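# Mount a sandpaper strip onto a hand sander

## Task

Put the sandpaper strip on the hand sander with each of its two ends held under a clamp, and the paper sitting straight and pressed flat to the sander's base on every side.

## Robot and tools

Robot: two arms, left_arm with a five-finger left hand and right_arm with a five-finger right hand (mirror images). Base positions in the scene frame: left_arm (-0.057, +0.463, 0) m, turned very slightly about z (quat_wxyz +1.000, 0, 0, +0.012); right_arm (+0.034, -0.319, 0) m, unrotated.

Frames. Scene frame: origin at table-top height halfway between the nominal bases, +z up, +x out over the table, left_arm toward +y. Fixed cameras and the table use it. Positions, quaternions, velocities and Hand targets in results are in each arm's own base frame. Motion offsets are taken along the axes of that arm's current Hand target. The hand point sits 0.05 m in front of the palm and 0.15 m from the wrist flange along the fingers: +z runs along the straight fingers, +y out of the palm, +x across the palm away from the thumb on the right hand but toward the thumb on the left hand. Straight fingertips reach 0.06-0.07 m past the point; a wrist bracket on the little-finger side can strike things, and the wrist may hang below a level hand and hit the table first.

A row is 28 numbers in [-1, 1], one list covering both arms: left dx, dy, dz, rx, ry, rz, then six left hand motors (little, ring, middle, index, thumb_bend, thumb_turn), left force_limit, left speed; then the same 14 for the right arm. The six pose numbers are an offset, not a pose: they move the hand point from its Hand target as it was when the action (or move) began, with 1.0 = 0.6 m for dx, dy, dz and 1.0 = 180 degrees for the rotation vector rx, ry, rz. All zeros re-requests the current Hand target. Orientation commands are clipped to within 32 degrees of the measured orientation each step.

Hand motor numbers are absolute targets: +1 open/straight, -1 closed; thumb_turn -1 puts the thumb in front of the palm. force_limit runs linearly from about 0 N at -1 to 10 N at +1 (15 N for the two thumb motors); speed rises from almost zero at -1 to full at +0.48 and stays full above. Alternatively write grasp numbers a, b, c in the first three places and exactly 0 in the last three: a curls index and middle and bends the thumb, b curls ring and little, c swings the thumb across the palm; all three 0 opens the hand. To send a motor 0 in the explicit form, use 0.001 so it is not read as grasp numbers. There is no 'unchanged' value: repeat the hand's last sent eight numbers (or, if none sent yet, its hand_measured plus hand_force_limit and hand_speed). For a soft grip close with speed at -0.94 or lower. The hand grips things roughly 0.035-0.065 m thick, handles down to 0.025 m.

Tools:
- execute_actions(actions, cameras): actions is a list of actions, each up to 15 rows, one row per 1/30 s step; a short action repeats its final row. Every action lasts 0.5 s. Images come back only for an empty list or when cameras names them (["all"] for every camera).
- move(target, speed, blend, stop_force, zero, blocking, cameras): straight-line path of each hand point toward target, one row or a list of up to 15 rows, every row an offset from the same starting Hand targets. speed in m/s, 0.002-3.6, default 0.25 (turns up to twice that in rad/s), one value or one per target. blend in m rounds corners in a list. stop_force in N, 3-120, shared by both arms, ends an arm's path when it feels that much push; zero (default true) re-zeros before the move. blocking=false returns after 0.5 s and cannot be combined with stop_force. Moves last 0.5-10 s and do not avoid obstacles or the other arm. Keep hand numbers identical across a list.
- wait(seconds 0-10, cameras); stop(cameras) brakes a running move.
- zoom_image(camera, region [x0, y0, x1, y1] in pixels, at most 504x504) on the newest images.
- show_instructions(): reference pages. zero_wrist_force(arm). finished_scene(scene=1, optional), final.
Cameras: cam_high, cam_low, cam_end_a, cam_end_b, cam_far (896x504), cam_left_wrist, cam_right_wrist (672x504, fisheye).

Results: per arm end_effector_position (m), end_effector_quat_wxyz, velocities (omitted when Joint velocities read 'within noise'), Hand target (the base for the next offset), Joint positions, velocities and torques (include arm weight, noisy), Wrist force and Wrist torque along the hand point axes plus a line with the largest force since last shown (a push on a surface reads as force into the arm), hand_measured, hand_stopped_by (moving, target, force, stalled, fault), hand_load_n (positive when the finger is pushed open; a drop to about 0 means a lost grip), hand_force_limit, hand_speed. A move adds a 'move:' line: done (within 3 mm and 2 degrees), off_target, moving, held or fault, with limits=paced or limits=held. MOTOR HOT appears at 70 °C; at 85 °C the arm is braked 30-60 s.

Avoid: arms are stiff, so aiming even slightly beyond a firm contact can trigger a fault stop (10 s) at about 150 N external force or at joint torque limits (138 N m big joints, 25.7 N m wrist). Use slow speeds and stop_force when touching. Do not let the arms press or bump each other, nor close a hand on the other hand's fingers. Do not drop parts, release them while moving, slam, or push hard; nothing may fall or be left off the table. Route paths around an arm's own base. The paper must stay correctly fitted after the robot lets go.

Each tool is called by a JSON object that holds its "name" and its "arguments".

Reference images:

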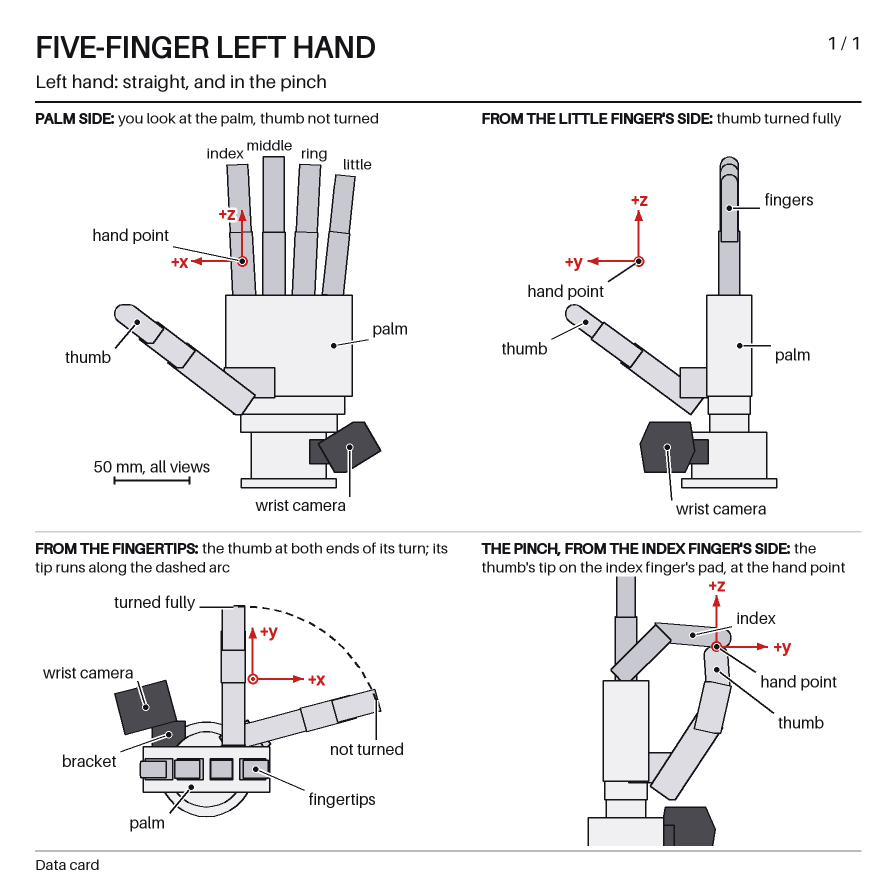

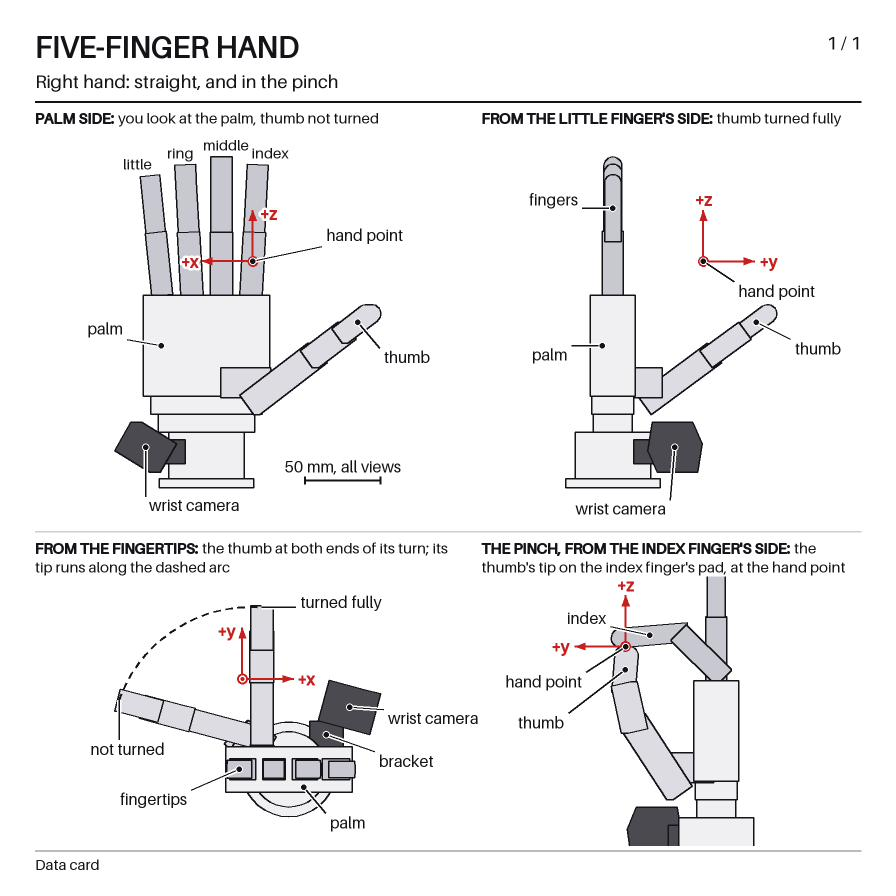

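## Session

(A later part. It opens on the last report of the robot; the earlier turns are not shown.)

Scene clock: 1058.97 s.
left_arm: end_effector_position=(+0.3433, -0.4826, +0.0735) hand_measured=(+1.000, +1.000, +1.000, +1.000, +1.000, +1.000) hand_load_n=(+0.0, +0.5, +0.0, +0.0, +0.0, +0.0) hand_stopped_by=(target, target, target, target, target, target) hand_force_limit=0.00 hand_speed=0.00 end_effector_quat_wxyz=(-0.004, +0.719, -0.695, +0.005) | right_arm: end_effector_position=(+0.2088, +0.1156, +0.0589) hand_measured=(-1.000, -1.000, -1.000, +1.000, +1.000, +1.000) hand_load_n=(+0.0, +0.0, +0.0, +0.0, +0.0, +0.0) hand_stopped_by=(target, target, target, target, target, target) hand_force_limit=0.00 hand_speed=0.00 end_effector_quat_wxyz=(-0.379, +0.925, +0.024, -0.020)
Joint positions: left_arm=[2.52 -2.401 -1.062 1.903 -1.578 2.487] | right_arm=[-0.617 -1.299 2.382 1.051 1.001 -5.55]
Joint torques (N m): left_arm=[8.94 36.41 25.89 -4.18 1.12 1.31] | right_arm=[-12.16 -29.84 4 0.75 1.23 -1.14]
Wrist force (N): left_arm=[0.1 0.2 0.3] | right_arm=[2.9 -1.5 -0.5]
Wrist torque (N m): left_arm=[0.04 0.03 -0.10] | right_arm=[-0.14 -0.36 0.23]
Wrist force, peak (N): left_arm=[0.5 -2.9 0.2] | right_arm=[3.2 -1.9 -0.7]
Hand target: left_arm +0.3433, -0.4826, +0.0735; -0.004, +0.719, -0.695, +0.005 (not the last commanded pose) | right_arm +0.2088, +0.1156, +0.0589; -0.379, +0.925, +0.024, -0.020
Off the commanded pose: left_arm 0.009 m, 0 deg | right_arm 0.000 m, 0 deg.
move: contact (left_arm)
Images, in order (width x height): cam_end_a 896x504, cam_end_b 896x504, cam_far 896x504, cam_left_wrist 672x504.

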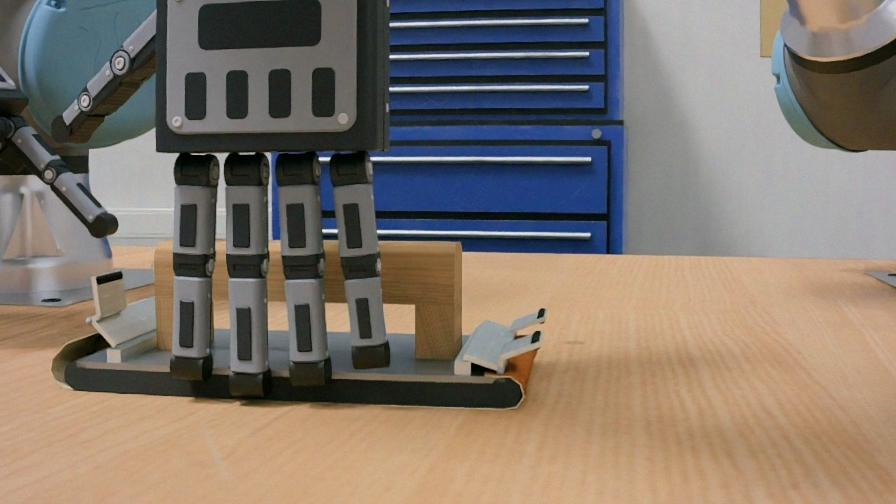

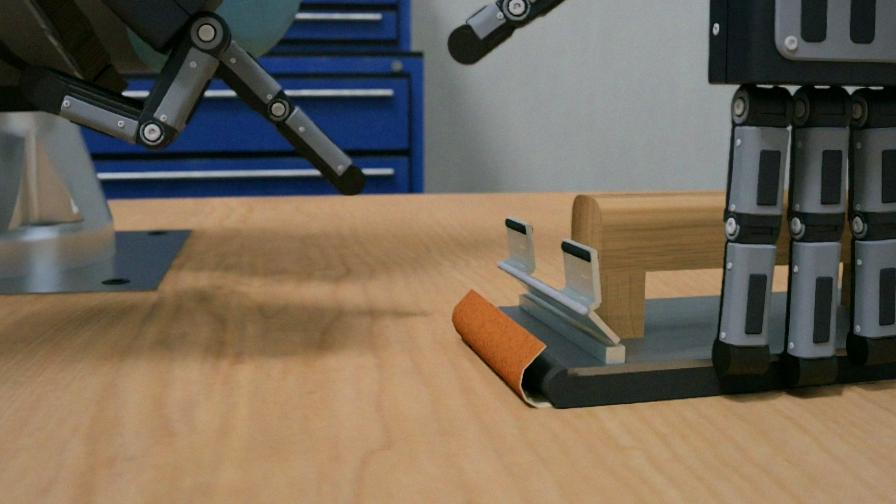

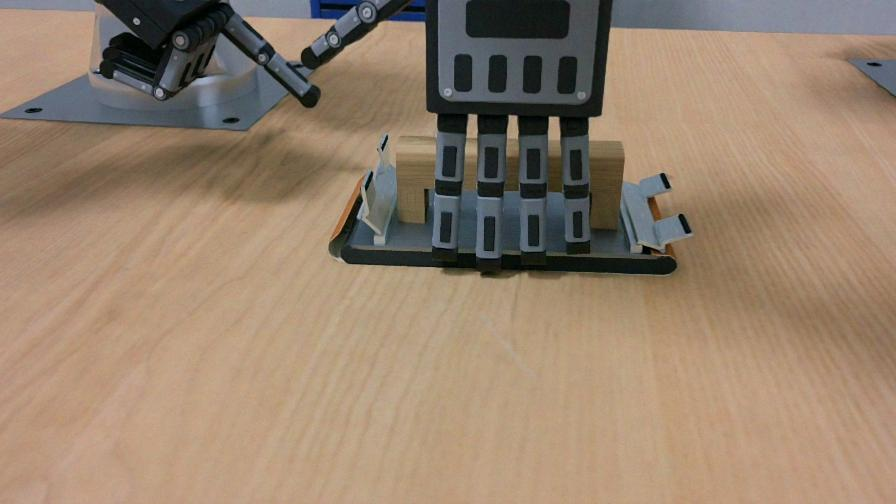

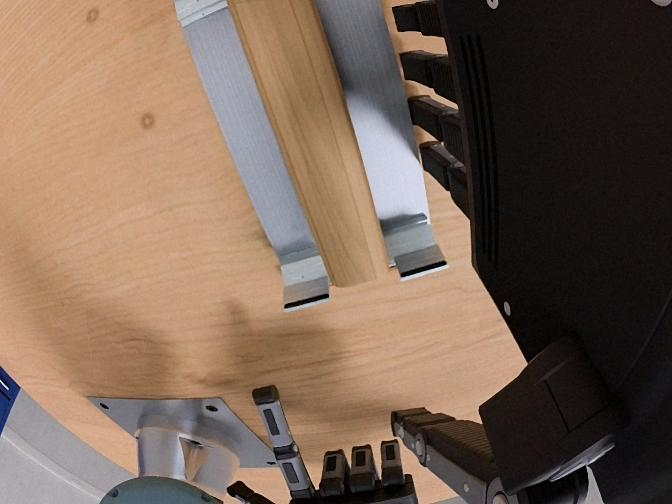

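{"name": "move", "arguments": {"target": [0,0,0,0,0,0, 1,1,1,1,1,1, 0,0, 0.0097,0.016,0.0917,0,0,0, -1,-1,-1,1,1,1, 0,0], "speed": 0.1, "cameras": ["cam_high","cam_left_wrist","cam_end_a","cam_end_b","cam_far"]}}

{"name": "zoom_image", "arguments": {"camera": "cam_high", "region": [310, 190, 420, 280]}}

{"name": "zoom_image", "arguments": {"camera": "cam_end_b", "region": [340, 200, 640, 430]}}

{"name": "zoom_image", "arguments": {"camera": "cam_far", "region": [240, 90, 440, 290]}}

{"name": "zoom_image", "arguments": {"camera": "cam_left_wrist", "region": [200, 200, 480, 460]}}

Scene clock: 1108.37 s.
left_arm: end_effector_position=(+0.3433, -0.4826, +0.0735) hand_measured=(+1.000, +1.000, +1.000, +1.000, +1.000, +1.000) hand_load_n=(+0.0, +0.0, +0.0, -0.5, +0.0, +0.0) hand_stopped_by=(target, target, target, target, target, target) hand_force_limit=0.00 hand_speed=0.00 end_effector_quat_wxyz=(-0.004, +0.719, -0.695, +0.005) | right_arm: end_effector_position=(+0.2119, +0.1476, +0.0130) hand_measured=(-1.000, -1.000, -1.000, +1.000, +1.000, +1.000) hand_load_n=(+0.0, +0.0, +0.0, +0.0, +0.0, -0.5) hand_stopped_by=(target, target, target, target, target, target) hand_force_limit=0.00 hand_speed=0.00 end_effector_quat_wxyz=(-0.379, +0.925, +0.024, -0.020)
Joint positions: left_arm=[2.52 -2.401 -1.062 1.903 -1.578 2.487] | right_arm=[-0.483 -1.167 2.376 0.844 0.934 -5.409]
Joint torques (N m): left_arm=[8.47 37.09 25.51 -4.28 1.16 1.41] | right_arm=[12.55 -9.28 -16.66 0.53 -2.94 1.42]
Wrist force (N): left_arm=[0.0 0.0 0.4] | right_arm=[3.0 -1.7 -0.9]
Wrist torque (N m): left_arm=[0.01 0.05 -0.11] | right_arm=[-0.14 -0.35 0.03]
Wrist force, peak (N): left_arm=[0.2 0.3 0.6] | right_arm=[3.2 -2.2 -0.5]
Hand target: left_arm +0.3433, -0.4826, +0.0735; -0.004, +0.719, -0.695, +0.005 | right_arm +0.2119, +0.1476, +0.0129; -0.379, +0.925, +0.024, -0.020
Off the commanded pose: left_arm 0.000 m, 0 deg | right_arm 0.000 m, 0 deg.
move: done
Images, in order (width x height): cam_high 896x504, cam_end_a 896x504, cam_end_b 896x504, cam_far 896x504, cam_left_wrist 672x504.

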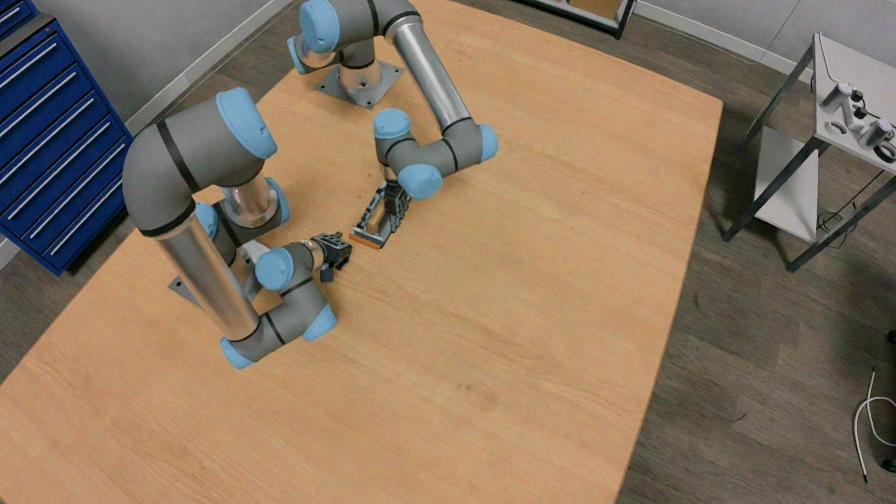

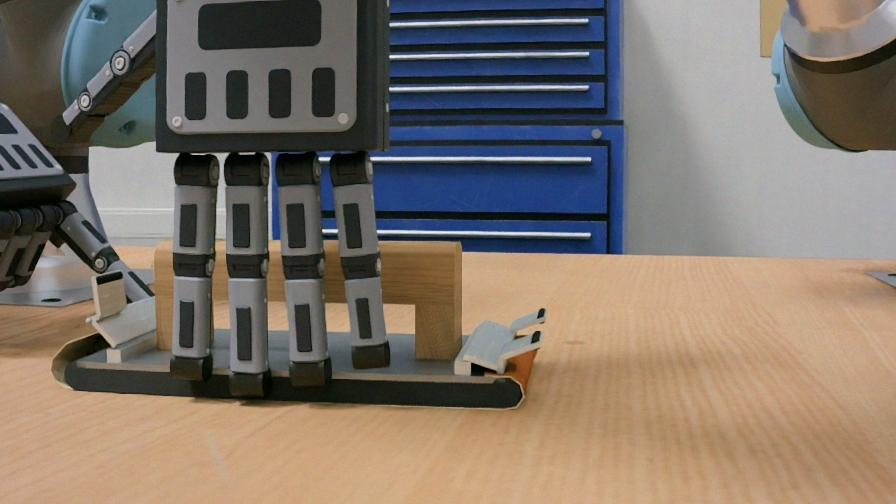

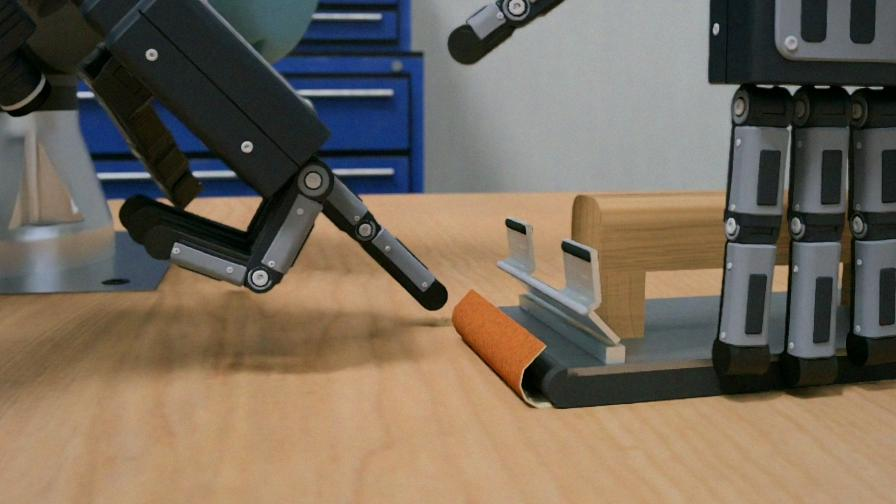

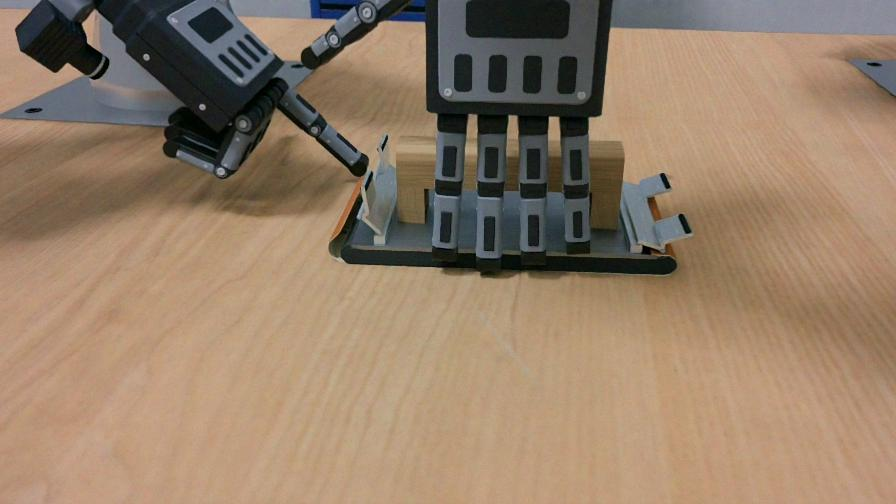

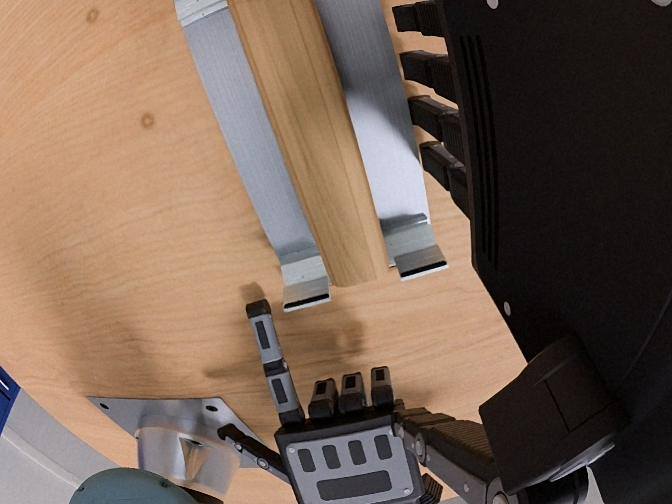

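Scaled by 4.582 from the camera's 896x504 image, which has a finer 1280x720 frame.

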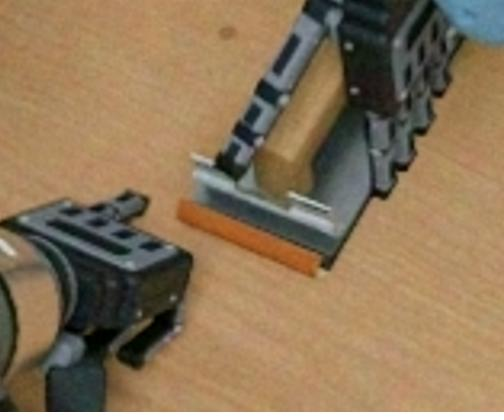

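Scaled by 1.680 from the camera's 896x504 image, which has a finer 1280x720 frame.

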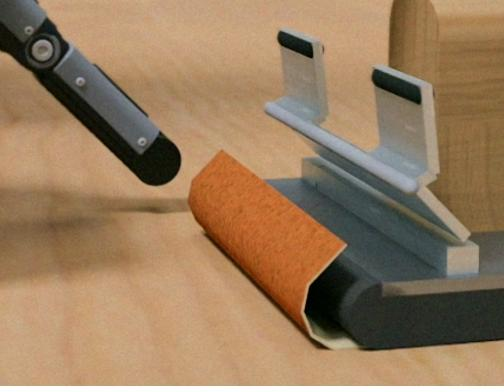

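Scaled by 2.520 from the camera's 896x504 image, which has a finer 1280x720 frame.

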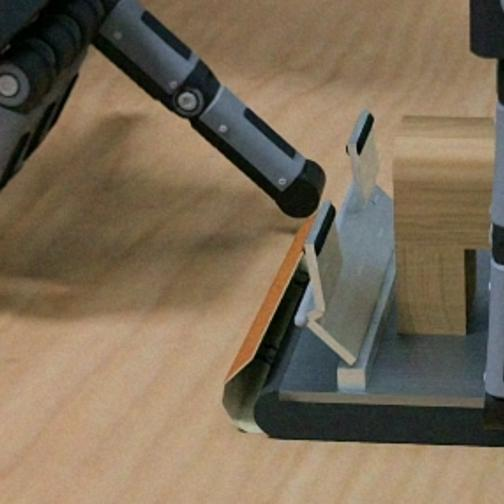

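Scaled by 1.800 from the camera's 672x504 image, which has a finer 960x720 frame.

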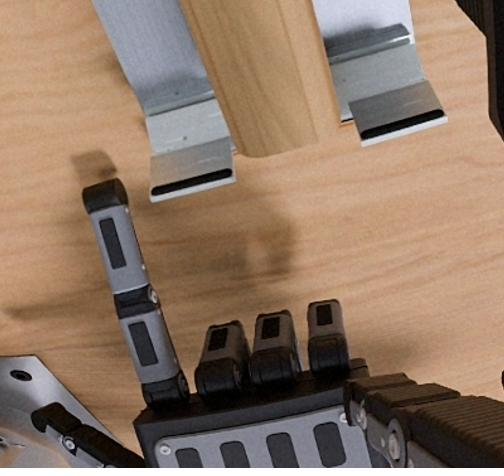

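{"name": "move", "arguments": {"target": [[0,0,0,0,0,0, 1,1,1,1,1,1, 0,0, 0.0006,-0.0071,0.007,0,0,0, -1,-1,-1,1,1,1, 0,0],[0,0,0,0,0,0, 1,1,1,1,1,1, 0,0, 0.0673,-0.0079,0.006,0,0,0, -1,-1,-1,1,1,1, 0,0]], "speed": 0.025, "stop_force": 3, "cameras": ["cam_left_wrist","cam_end_a","cam_end_b","cam_far"]}}

{"name": "zoom_image", "arguments": {"camera": "cam_end_b", "region": [340, 200, 640, 430]}}

{"name": "zoom_image", "arguments": {"camera": "cam_far", "region": [240, 90, 440, 290]}}

Scene clock: 1130.90 s.
left_arm: end_effector_position=(+0.3433, -0.4826, +0.0735) hand_measured=(+1.000, +1.000, +1.000, +1.000, +1.000, +1.000) hand_load_n=(+0.0, +0.0, +0.0, -0.5, +0.0, +0.0) hand_stopped_by=(target, target, target, target, target, target) hand_force_limit=0.00 hand_speed=0.00 end_effector_quat_wxyz=(-0.004, +0.719, -0.695, +0.005) | right_arm: end_effector_position=(+0.2340, +0.1548, +0.0129) hand_measured=(-1.000, -1.000, -1.000, +1.000, +1.000, +1.000) hand_load_n=(+0.0, +0.0, +0.0, +0.0, +0.0, +0.0) hand_stopped_by=(target, target, target, target, target, target) hand_force_limit=0.00 hand_speed=0.00 end_effector_quat_wxyz=(-0.379, +0.925, +0.024, -0.020)
Joint positions: left_arm=[2.52 -2.401 -1.062 1.903 -1.578 2.487] | right_arm=[-0.413 -1.145 2.3 0.85 0.903 -5.33]
Joint torques (N m): left_arm=[2.33 37.26 23.13 -4.39 1.09 1.27] | right_arm=[-13.39 -34.86 4.85 -0.07 0.83 -1.28]
Wrist force (N): left_arm=[-0.5 -1.9 0.3] | right_arm=[0.6 -1.8 -0.4]
Wrist torque (N m): left_arm=[0.10 0.03 -0.11] | right_arm=[-0.13 -0.45 0.06]
Wrist force, peak (N): left_arm=[-0.9 -2.4 0.6] | right_arm=[3.4 -1.9 -0.6]
Hand target: left_arm +0.3433, -0.4826, +0.0735; -0.004, +0.719, -0.695, +0.005 | right_arm +0.2340, +0.1548, +0.0129; -0.379, +0.925, +0.024, -0.020 (not the last commanded pose)
Off the commanded pose: left_arm 0.000 m, 0 deg | right_arm 0.018 m, 0 deg.
move: contact (right_arm); path passed 1 of 2 targets
Images, in order (width x height): cam_end_a 896x504, cam_end_b 896x504, cam_far 896x504, cam_left_wrist 672x504.

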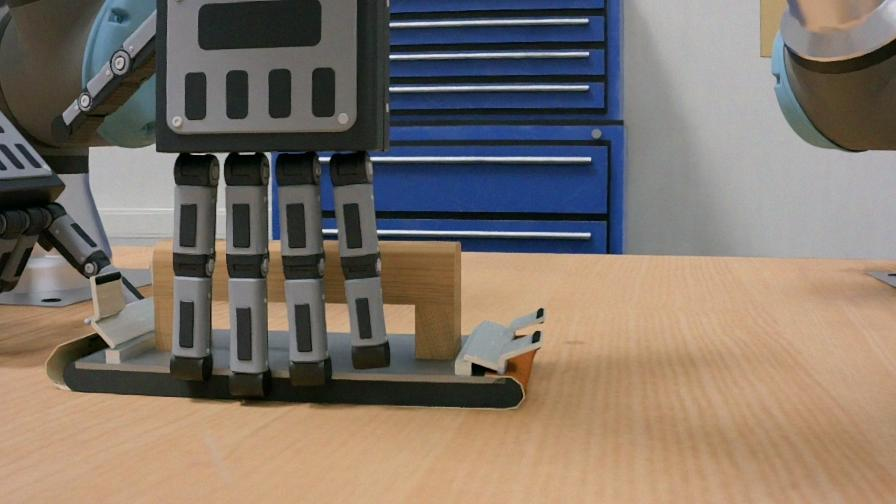

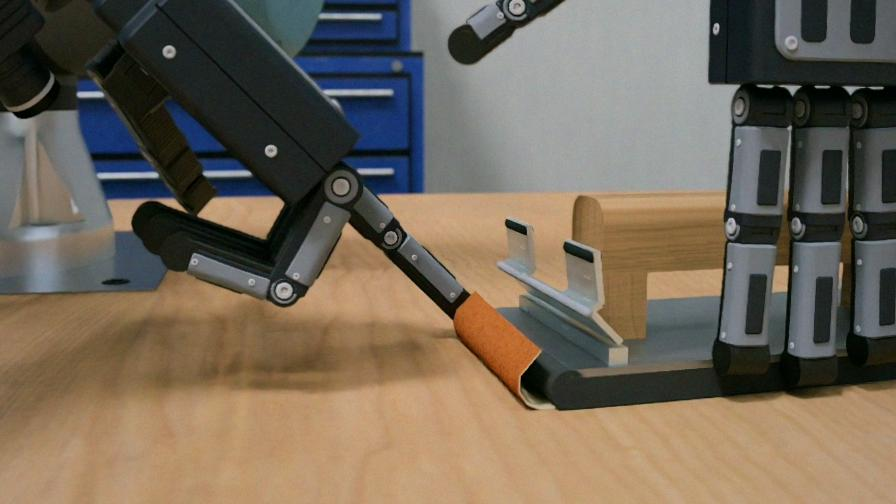

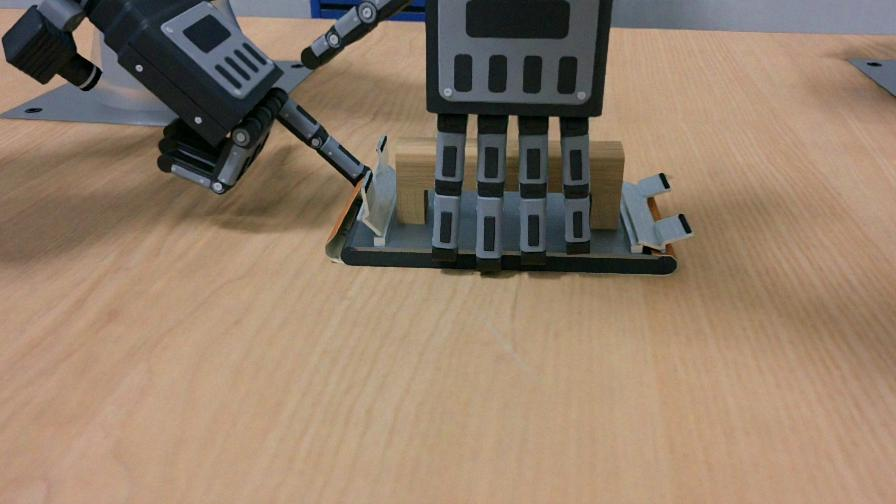

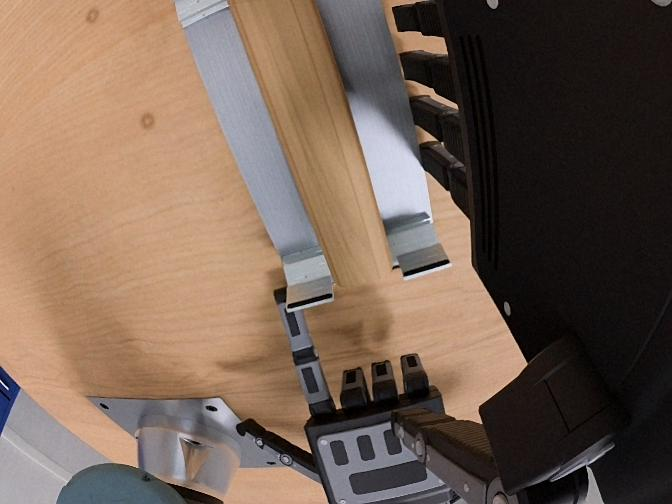

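Scaled by 1.680 from the camera's 896x504 image, which has a finer 1280x720 frame.

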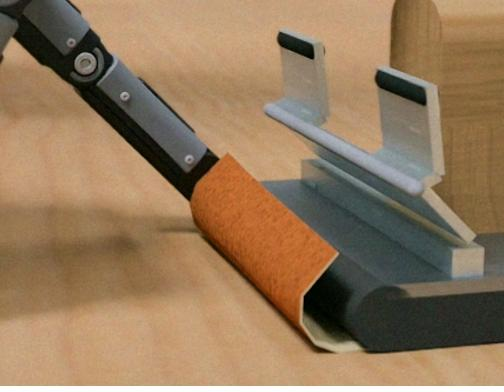

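Scaled by 2.520 from the camera's 896x504 image, which has a finer 1280x720 frame.

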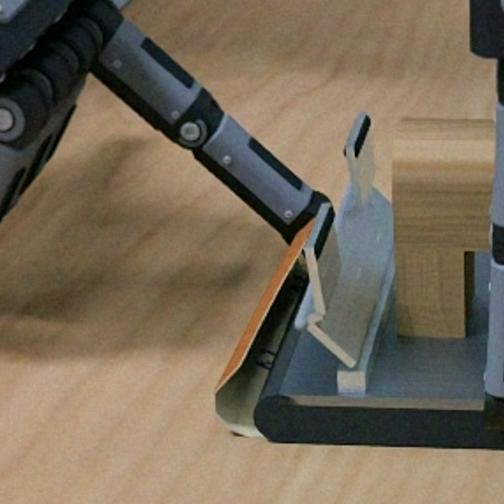

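{"name": "move", "arguments": {"target": [0,0,0,0,0,0, 1,1,1,1,1,1, 0,0, 0.0067,0.0002,-0.0002,0,0,0, -1,-1,-1,1,1,1, 0,0], "speed": 0.01, "stop_force": 9, "zero": false, "cameras": ["cam_left_wrist","cam_end_a","cam_end_b","cam_far"]}}

{"name": "zoom_image", "arguments": {"camera": "cam_end_b", "region": [340, 200, 640, 430]}}

{"name": "zoom_image", "arguments": {"camera": "cam_far", "region": [240, 90, 440, 290]}}

Scene clock: 1145.10 s.
left_arm: end_effector_position=(+0.3433, -0.4826, +0.0735) hand_measured=(+1.000, +1.000, +1.000, +1.000, +1.000, +1.000) hand_load_n=(+0.0, +0.0, +1.0, +0.5, +0.0, +0.0) hand_stopped_by=(target, target, target, target, target, target) hand_force_limit=0.00 hand_speed=0.00 end_effector_quat_wxyz=(-0.004, +0.719, -0.695, +0.005) | right_arm: end_effector_position=(+0.2370, +0.1549, +0.0128) hand_measured=(-1.000, -1.000, -1.000, +1.000, +1.000, +1.000) hand_load_n=(+0.0, +0.0, +0.0, -2.0, +0.0, -0.5) hand_stopped_by=(target, target, target, target, target, target) hand_force_limit=0.00 hand_speed=0.00 end_effector_quat_wxyz=(-0.379, +0.925, +0.024, -0.020)
Joint positions: left_arm=[2.52 -2.401 -1.062 1.903 -1.578 2.487] | right_arm=[-0.408 -1.141 2.29 0.853 0.901 -5.324]
Joint torques (N m): left_arm=[-4.61 36.51 11.98 -4.3 1.66 1.2] | right_arm=[-14.5 -36.16 2.09 -1.07 -0.67 -1.27]
Wrist force (N): left_arm=[-3.9 -8.9 0.2] | right_arm=[-6.0 -0.4 -2.5]
Wrist torque (N m): left_arm=[0.33 -0.26 -0.21] | right_arm=[-0.07 -0.81 -0.45]
Wrist force, peak (N): left_arm=[-4.2 -9.1 0.1] | right_arm=[-7.2 -0.8 -2.7]
Hand target: left_arm +0.3433, -0.4826, +0.0735; -0.004, +0.719, -0.695, +0.005 | right_arm +0.2370, +0.1549, +0.0128; -0.379, +0.925, +0.024, -0.020 (not the last commanded pose)
Off the commanded pose: left_arm 0.000 m, 0 deg | right_arm 0.001 m, 0 deg.
move: contact (right_arm)
Images, in order (width x height): cam_end_a 896x504, cam_end_b 896x504, cam_far 896x504, cam_left_wrist 672x504.

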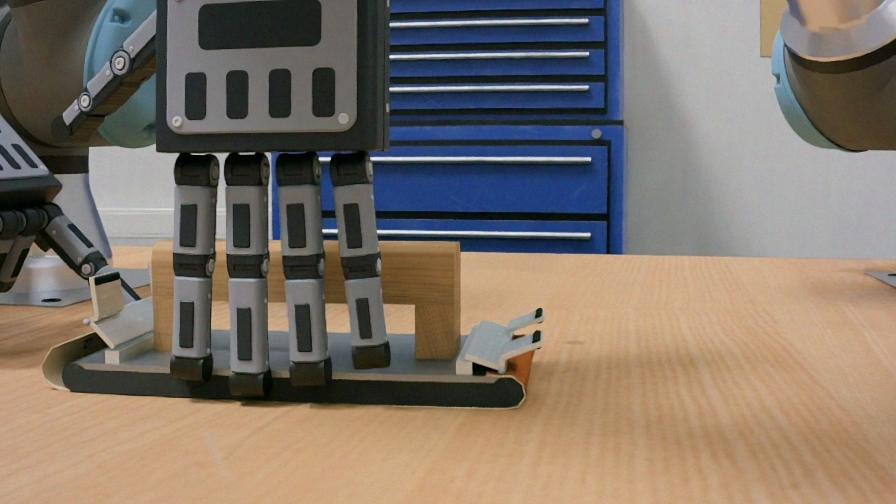

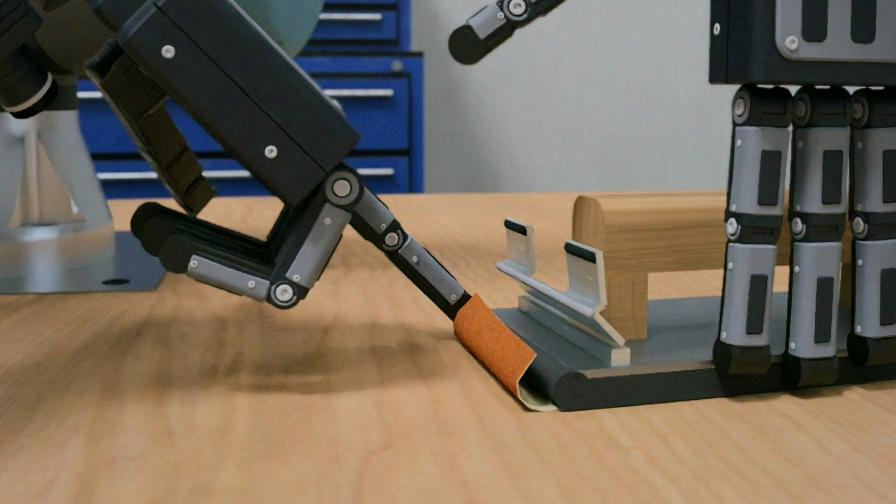

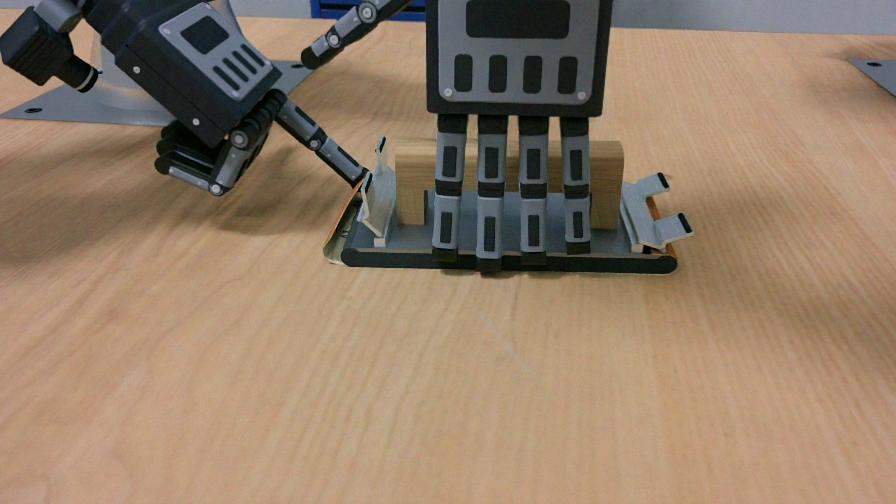

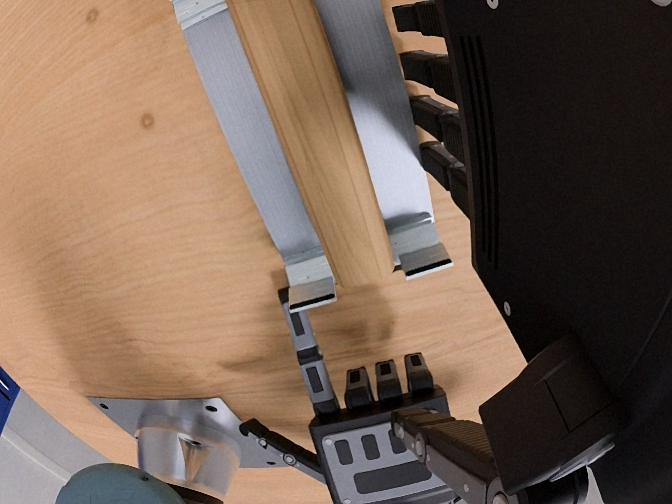

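Scaled by 1.680 from the camera's 896x504 image, which has a finer 1280x720 frame.

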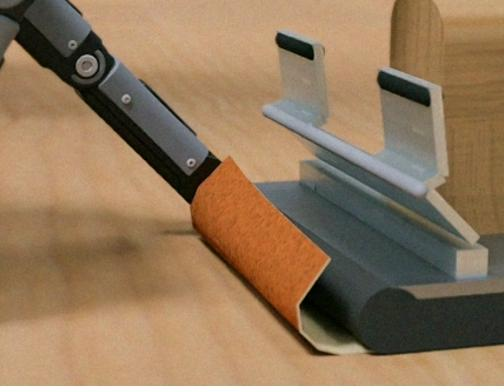

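Scaled by 2.520 from the camera's 896x504 image, which has a finer 1280x720 frame.

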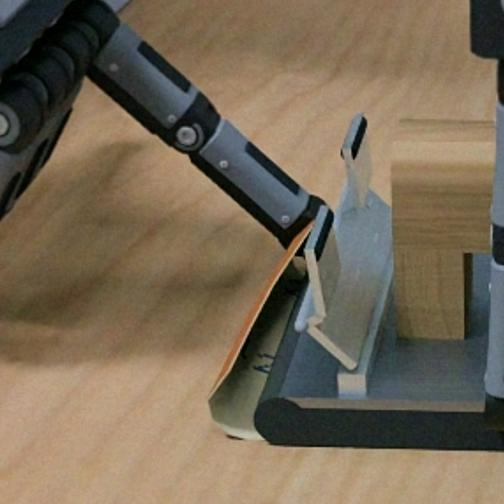

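{"name": "zoom_image", "arguments": {"camera": "cam_left_wrist", "region": [230, 180, 330, 320]}}

{"name": "zoom_image", "arguments": {"camera": "cam_left_wrist", "region": [160, 0, 260, 140]}}

{"name": "zoom_image", "arguments": {"camera": "cam_end_a", "region": [20, 250, 180, 410]}}

Scaled by 3.600 from the camera's 672x504 image, which has a finer 960x720 frame.

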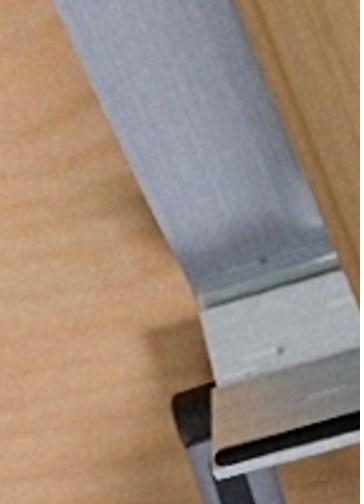

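Scaled by 3.600 from the camera's 672x504 image, which has a finer 960x720 frame.

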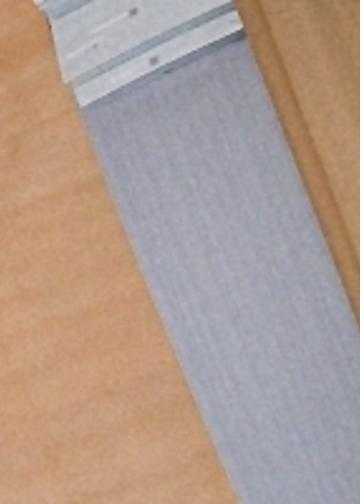

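Scaled by 3.150 from the camera's 896x504 image, which has a finer 1280x720 frame.

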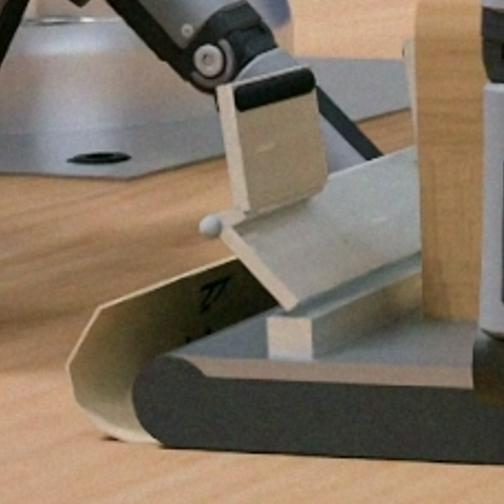

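{"name": "zoom_image", "arguments": {"camera": "cam_end_b", "region": [440, 270, 600, 420]}}

{"name": "zoom_image", "arguments": {"camera": "cam_far", "region": [315, 200, 395, 280]}}

{"name": "zoom_image", "arguments": {"camera": "cam_far", "region": [620, 200, 700, 280]}}

Scaled by 3.150 from the camera's 896x504 image, which has a finer 1280x720 frame.

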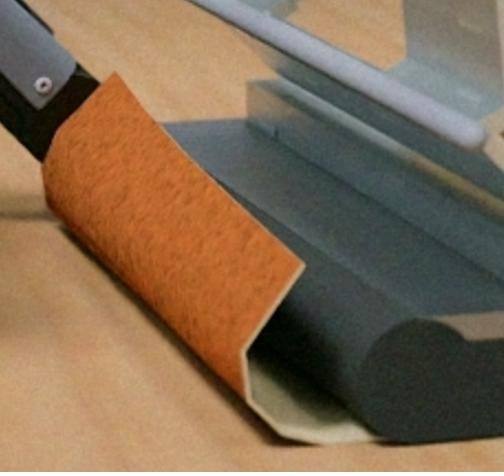

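Scaled by 6.300 from the camera's 896x504 image, which has a finer 1280x720 frame.

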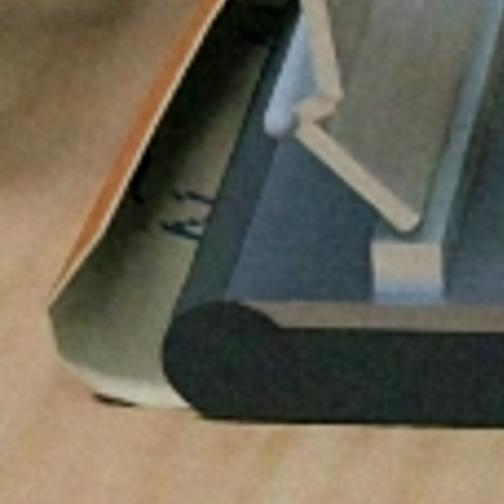

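Scaled by 6.300 from the camera's 896x504 image, which has a finer 1280x720 frame.

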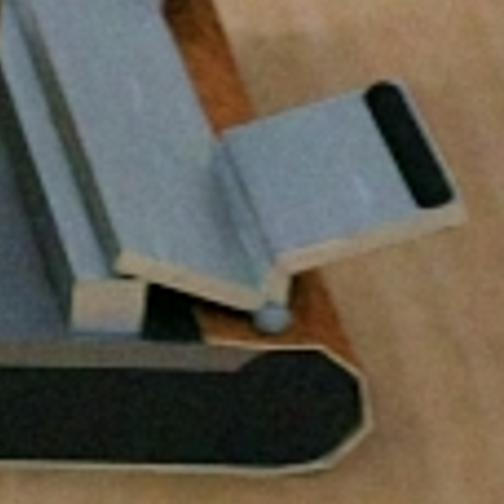

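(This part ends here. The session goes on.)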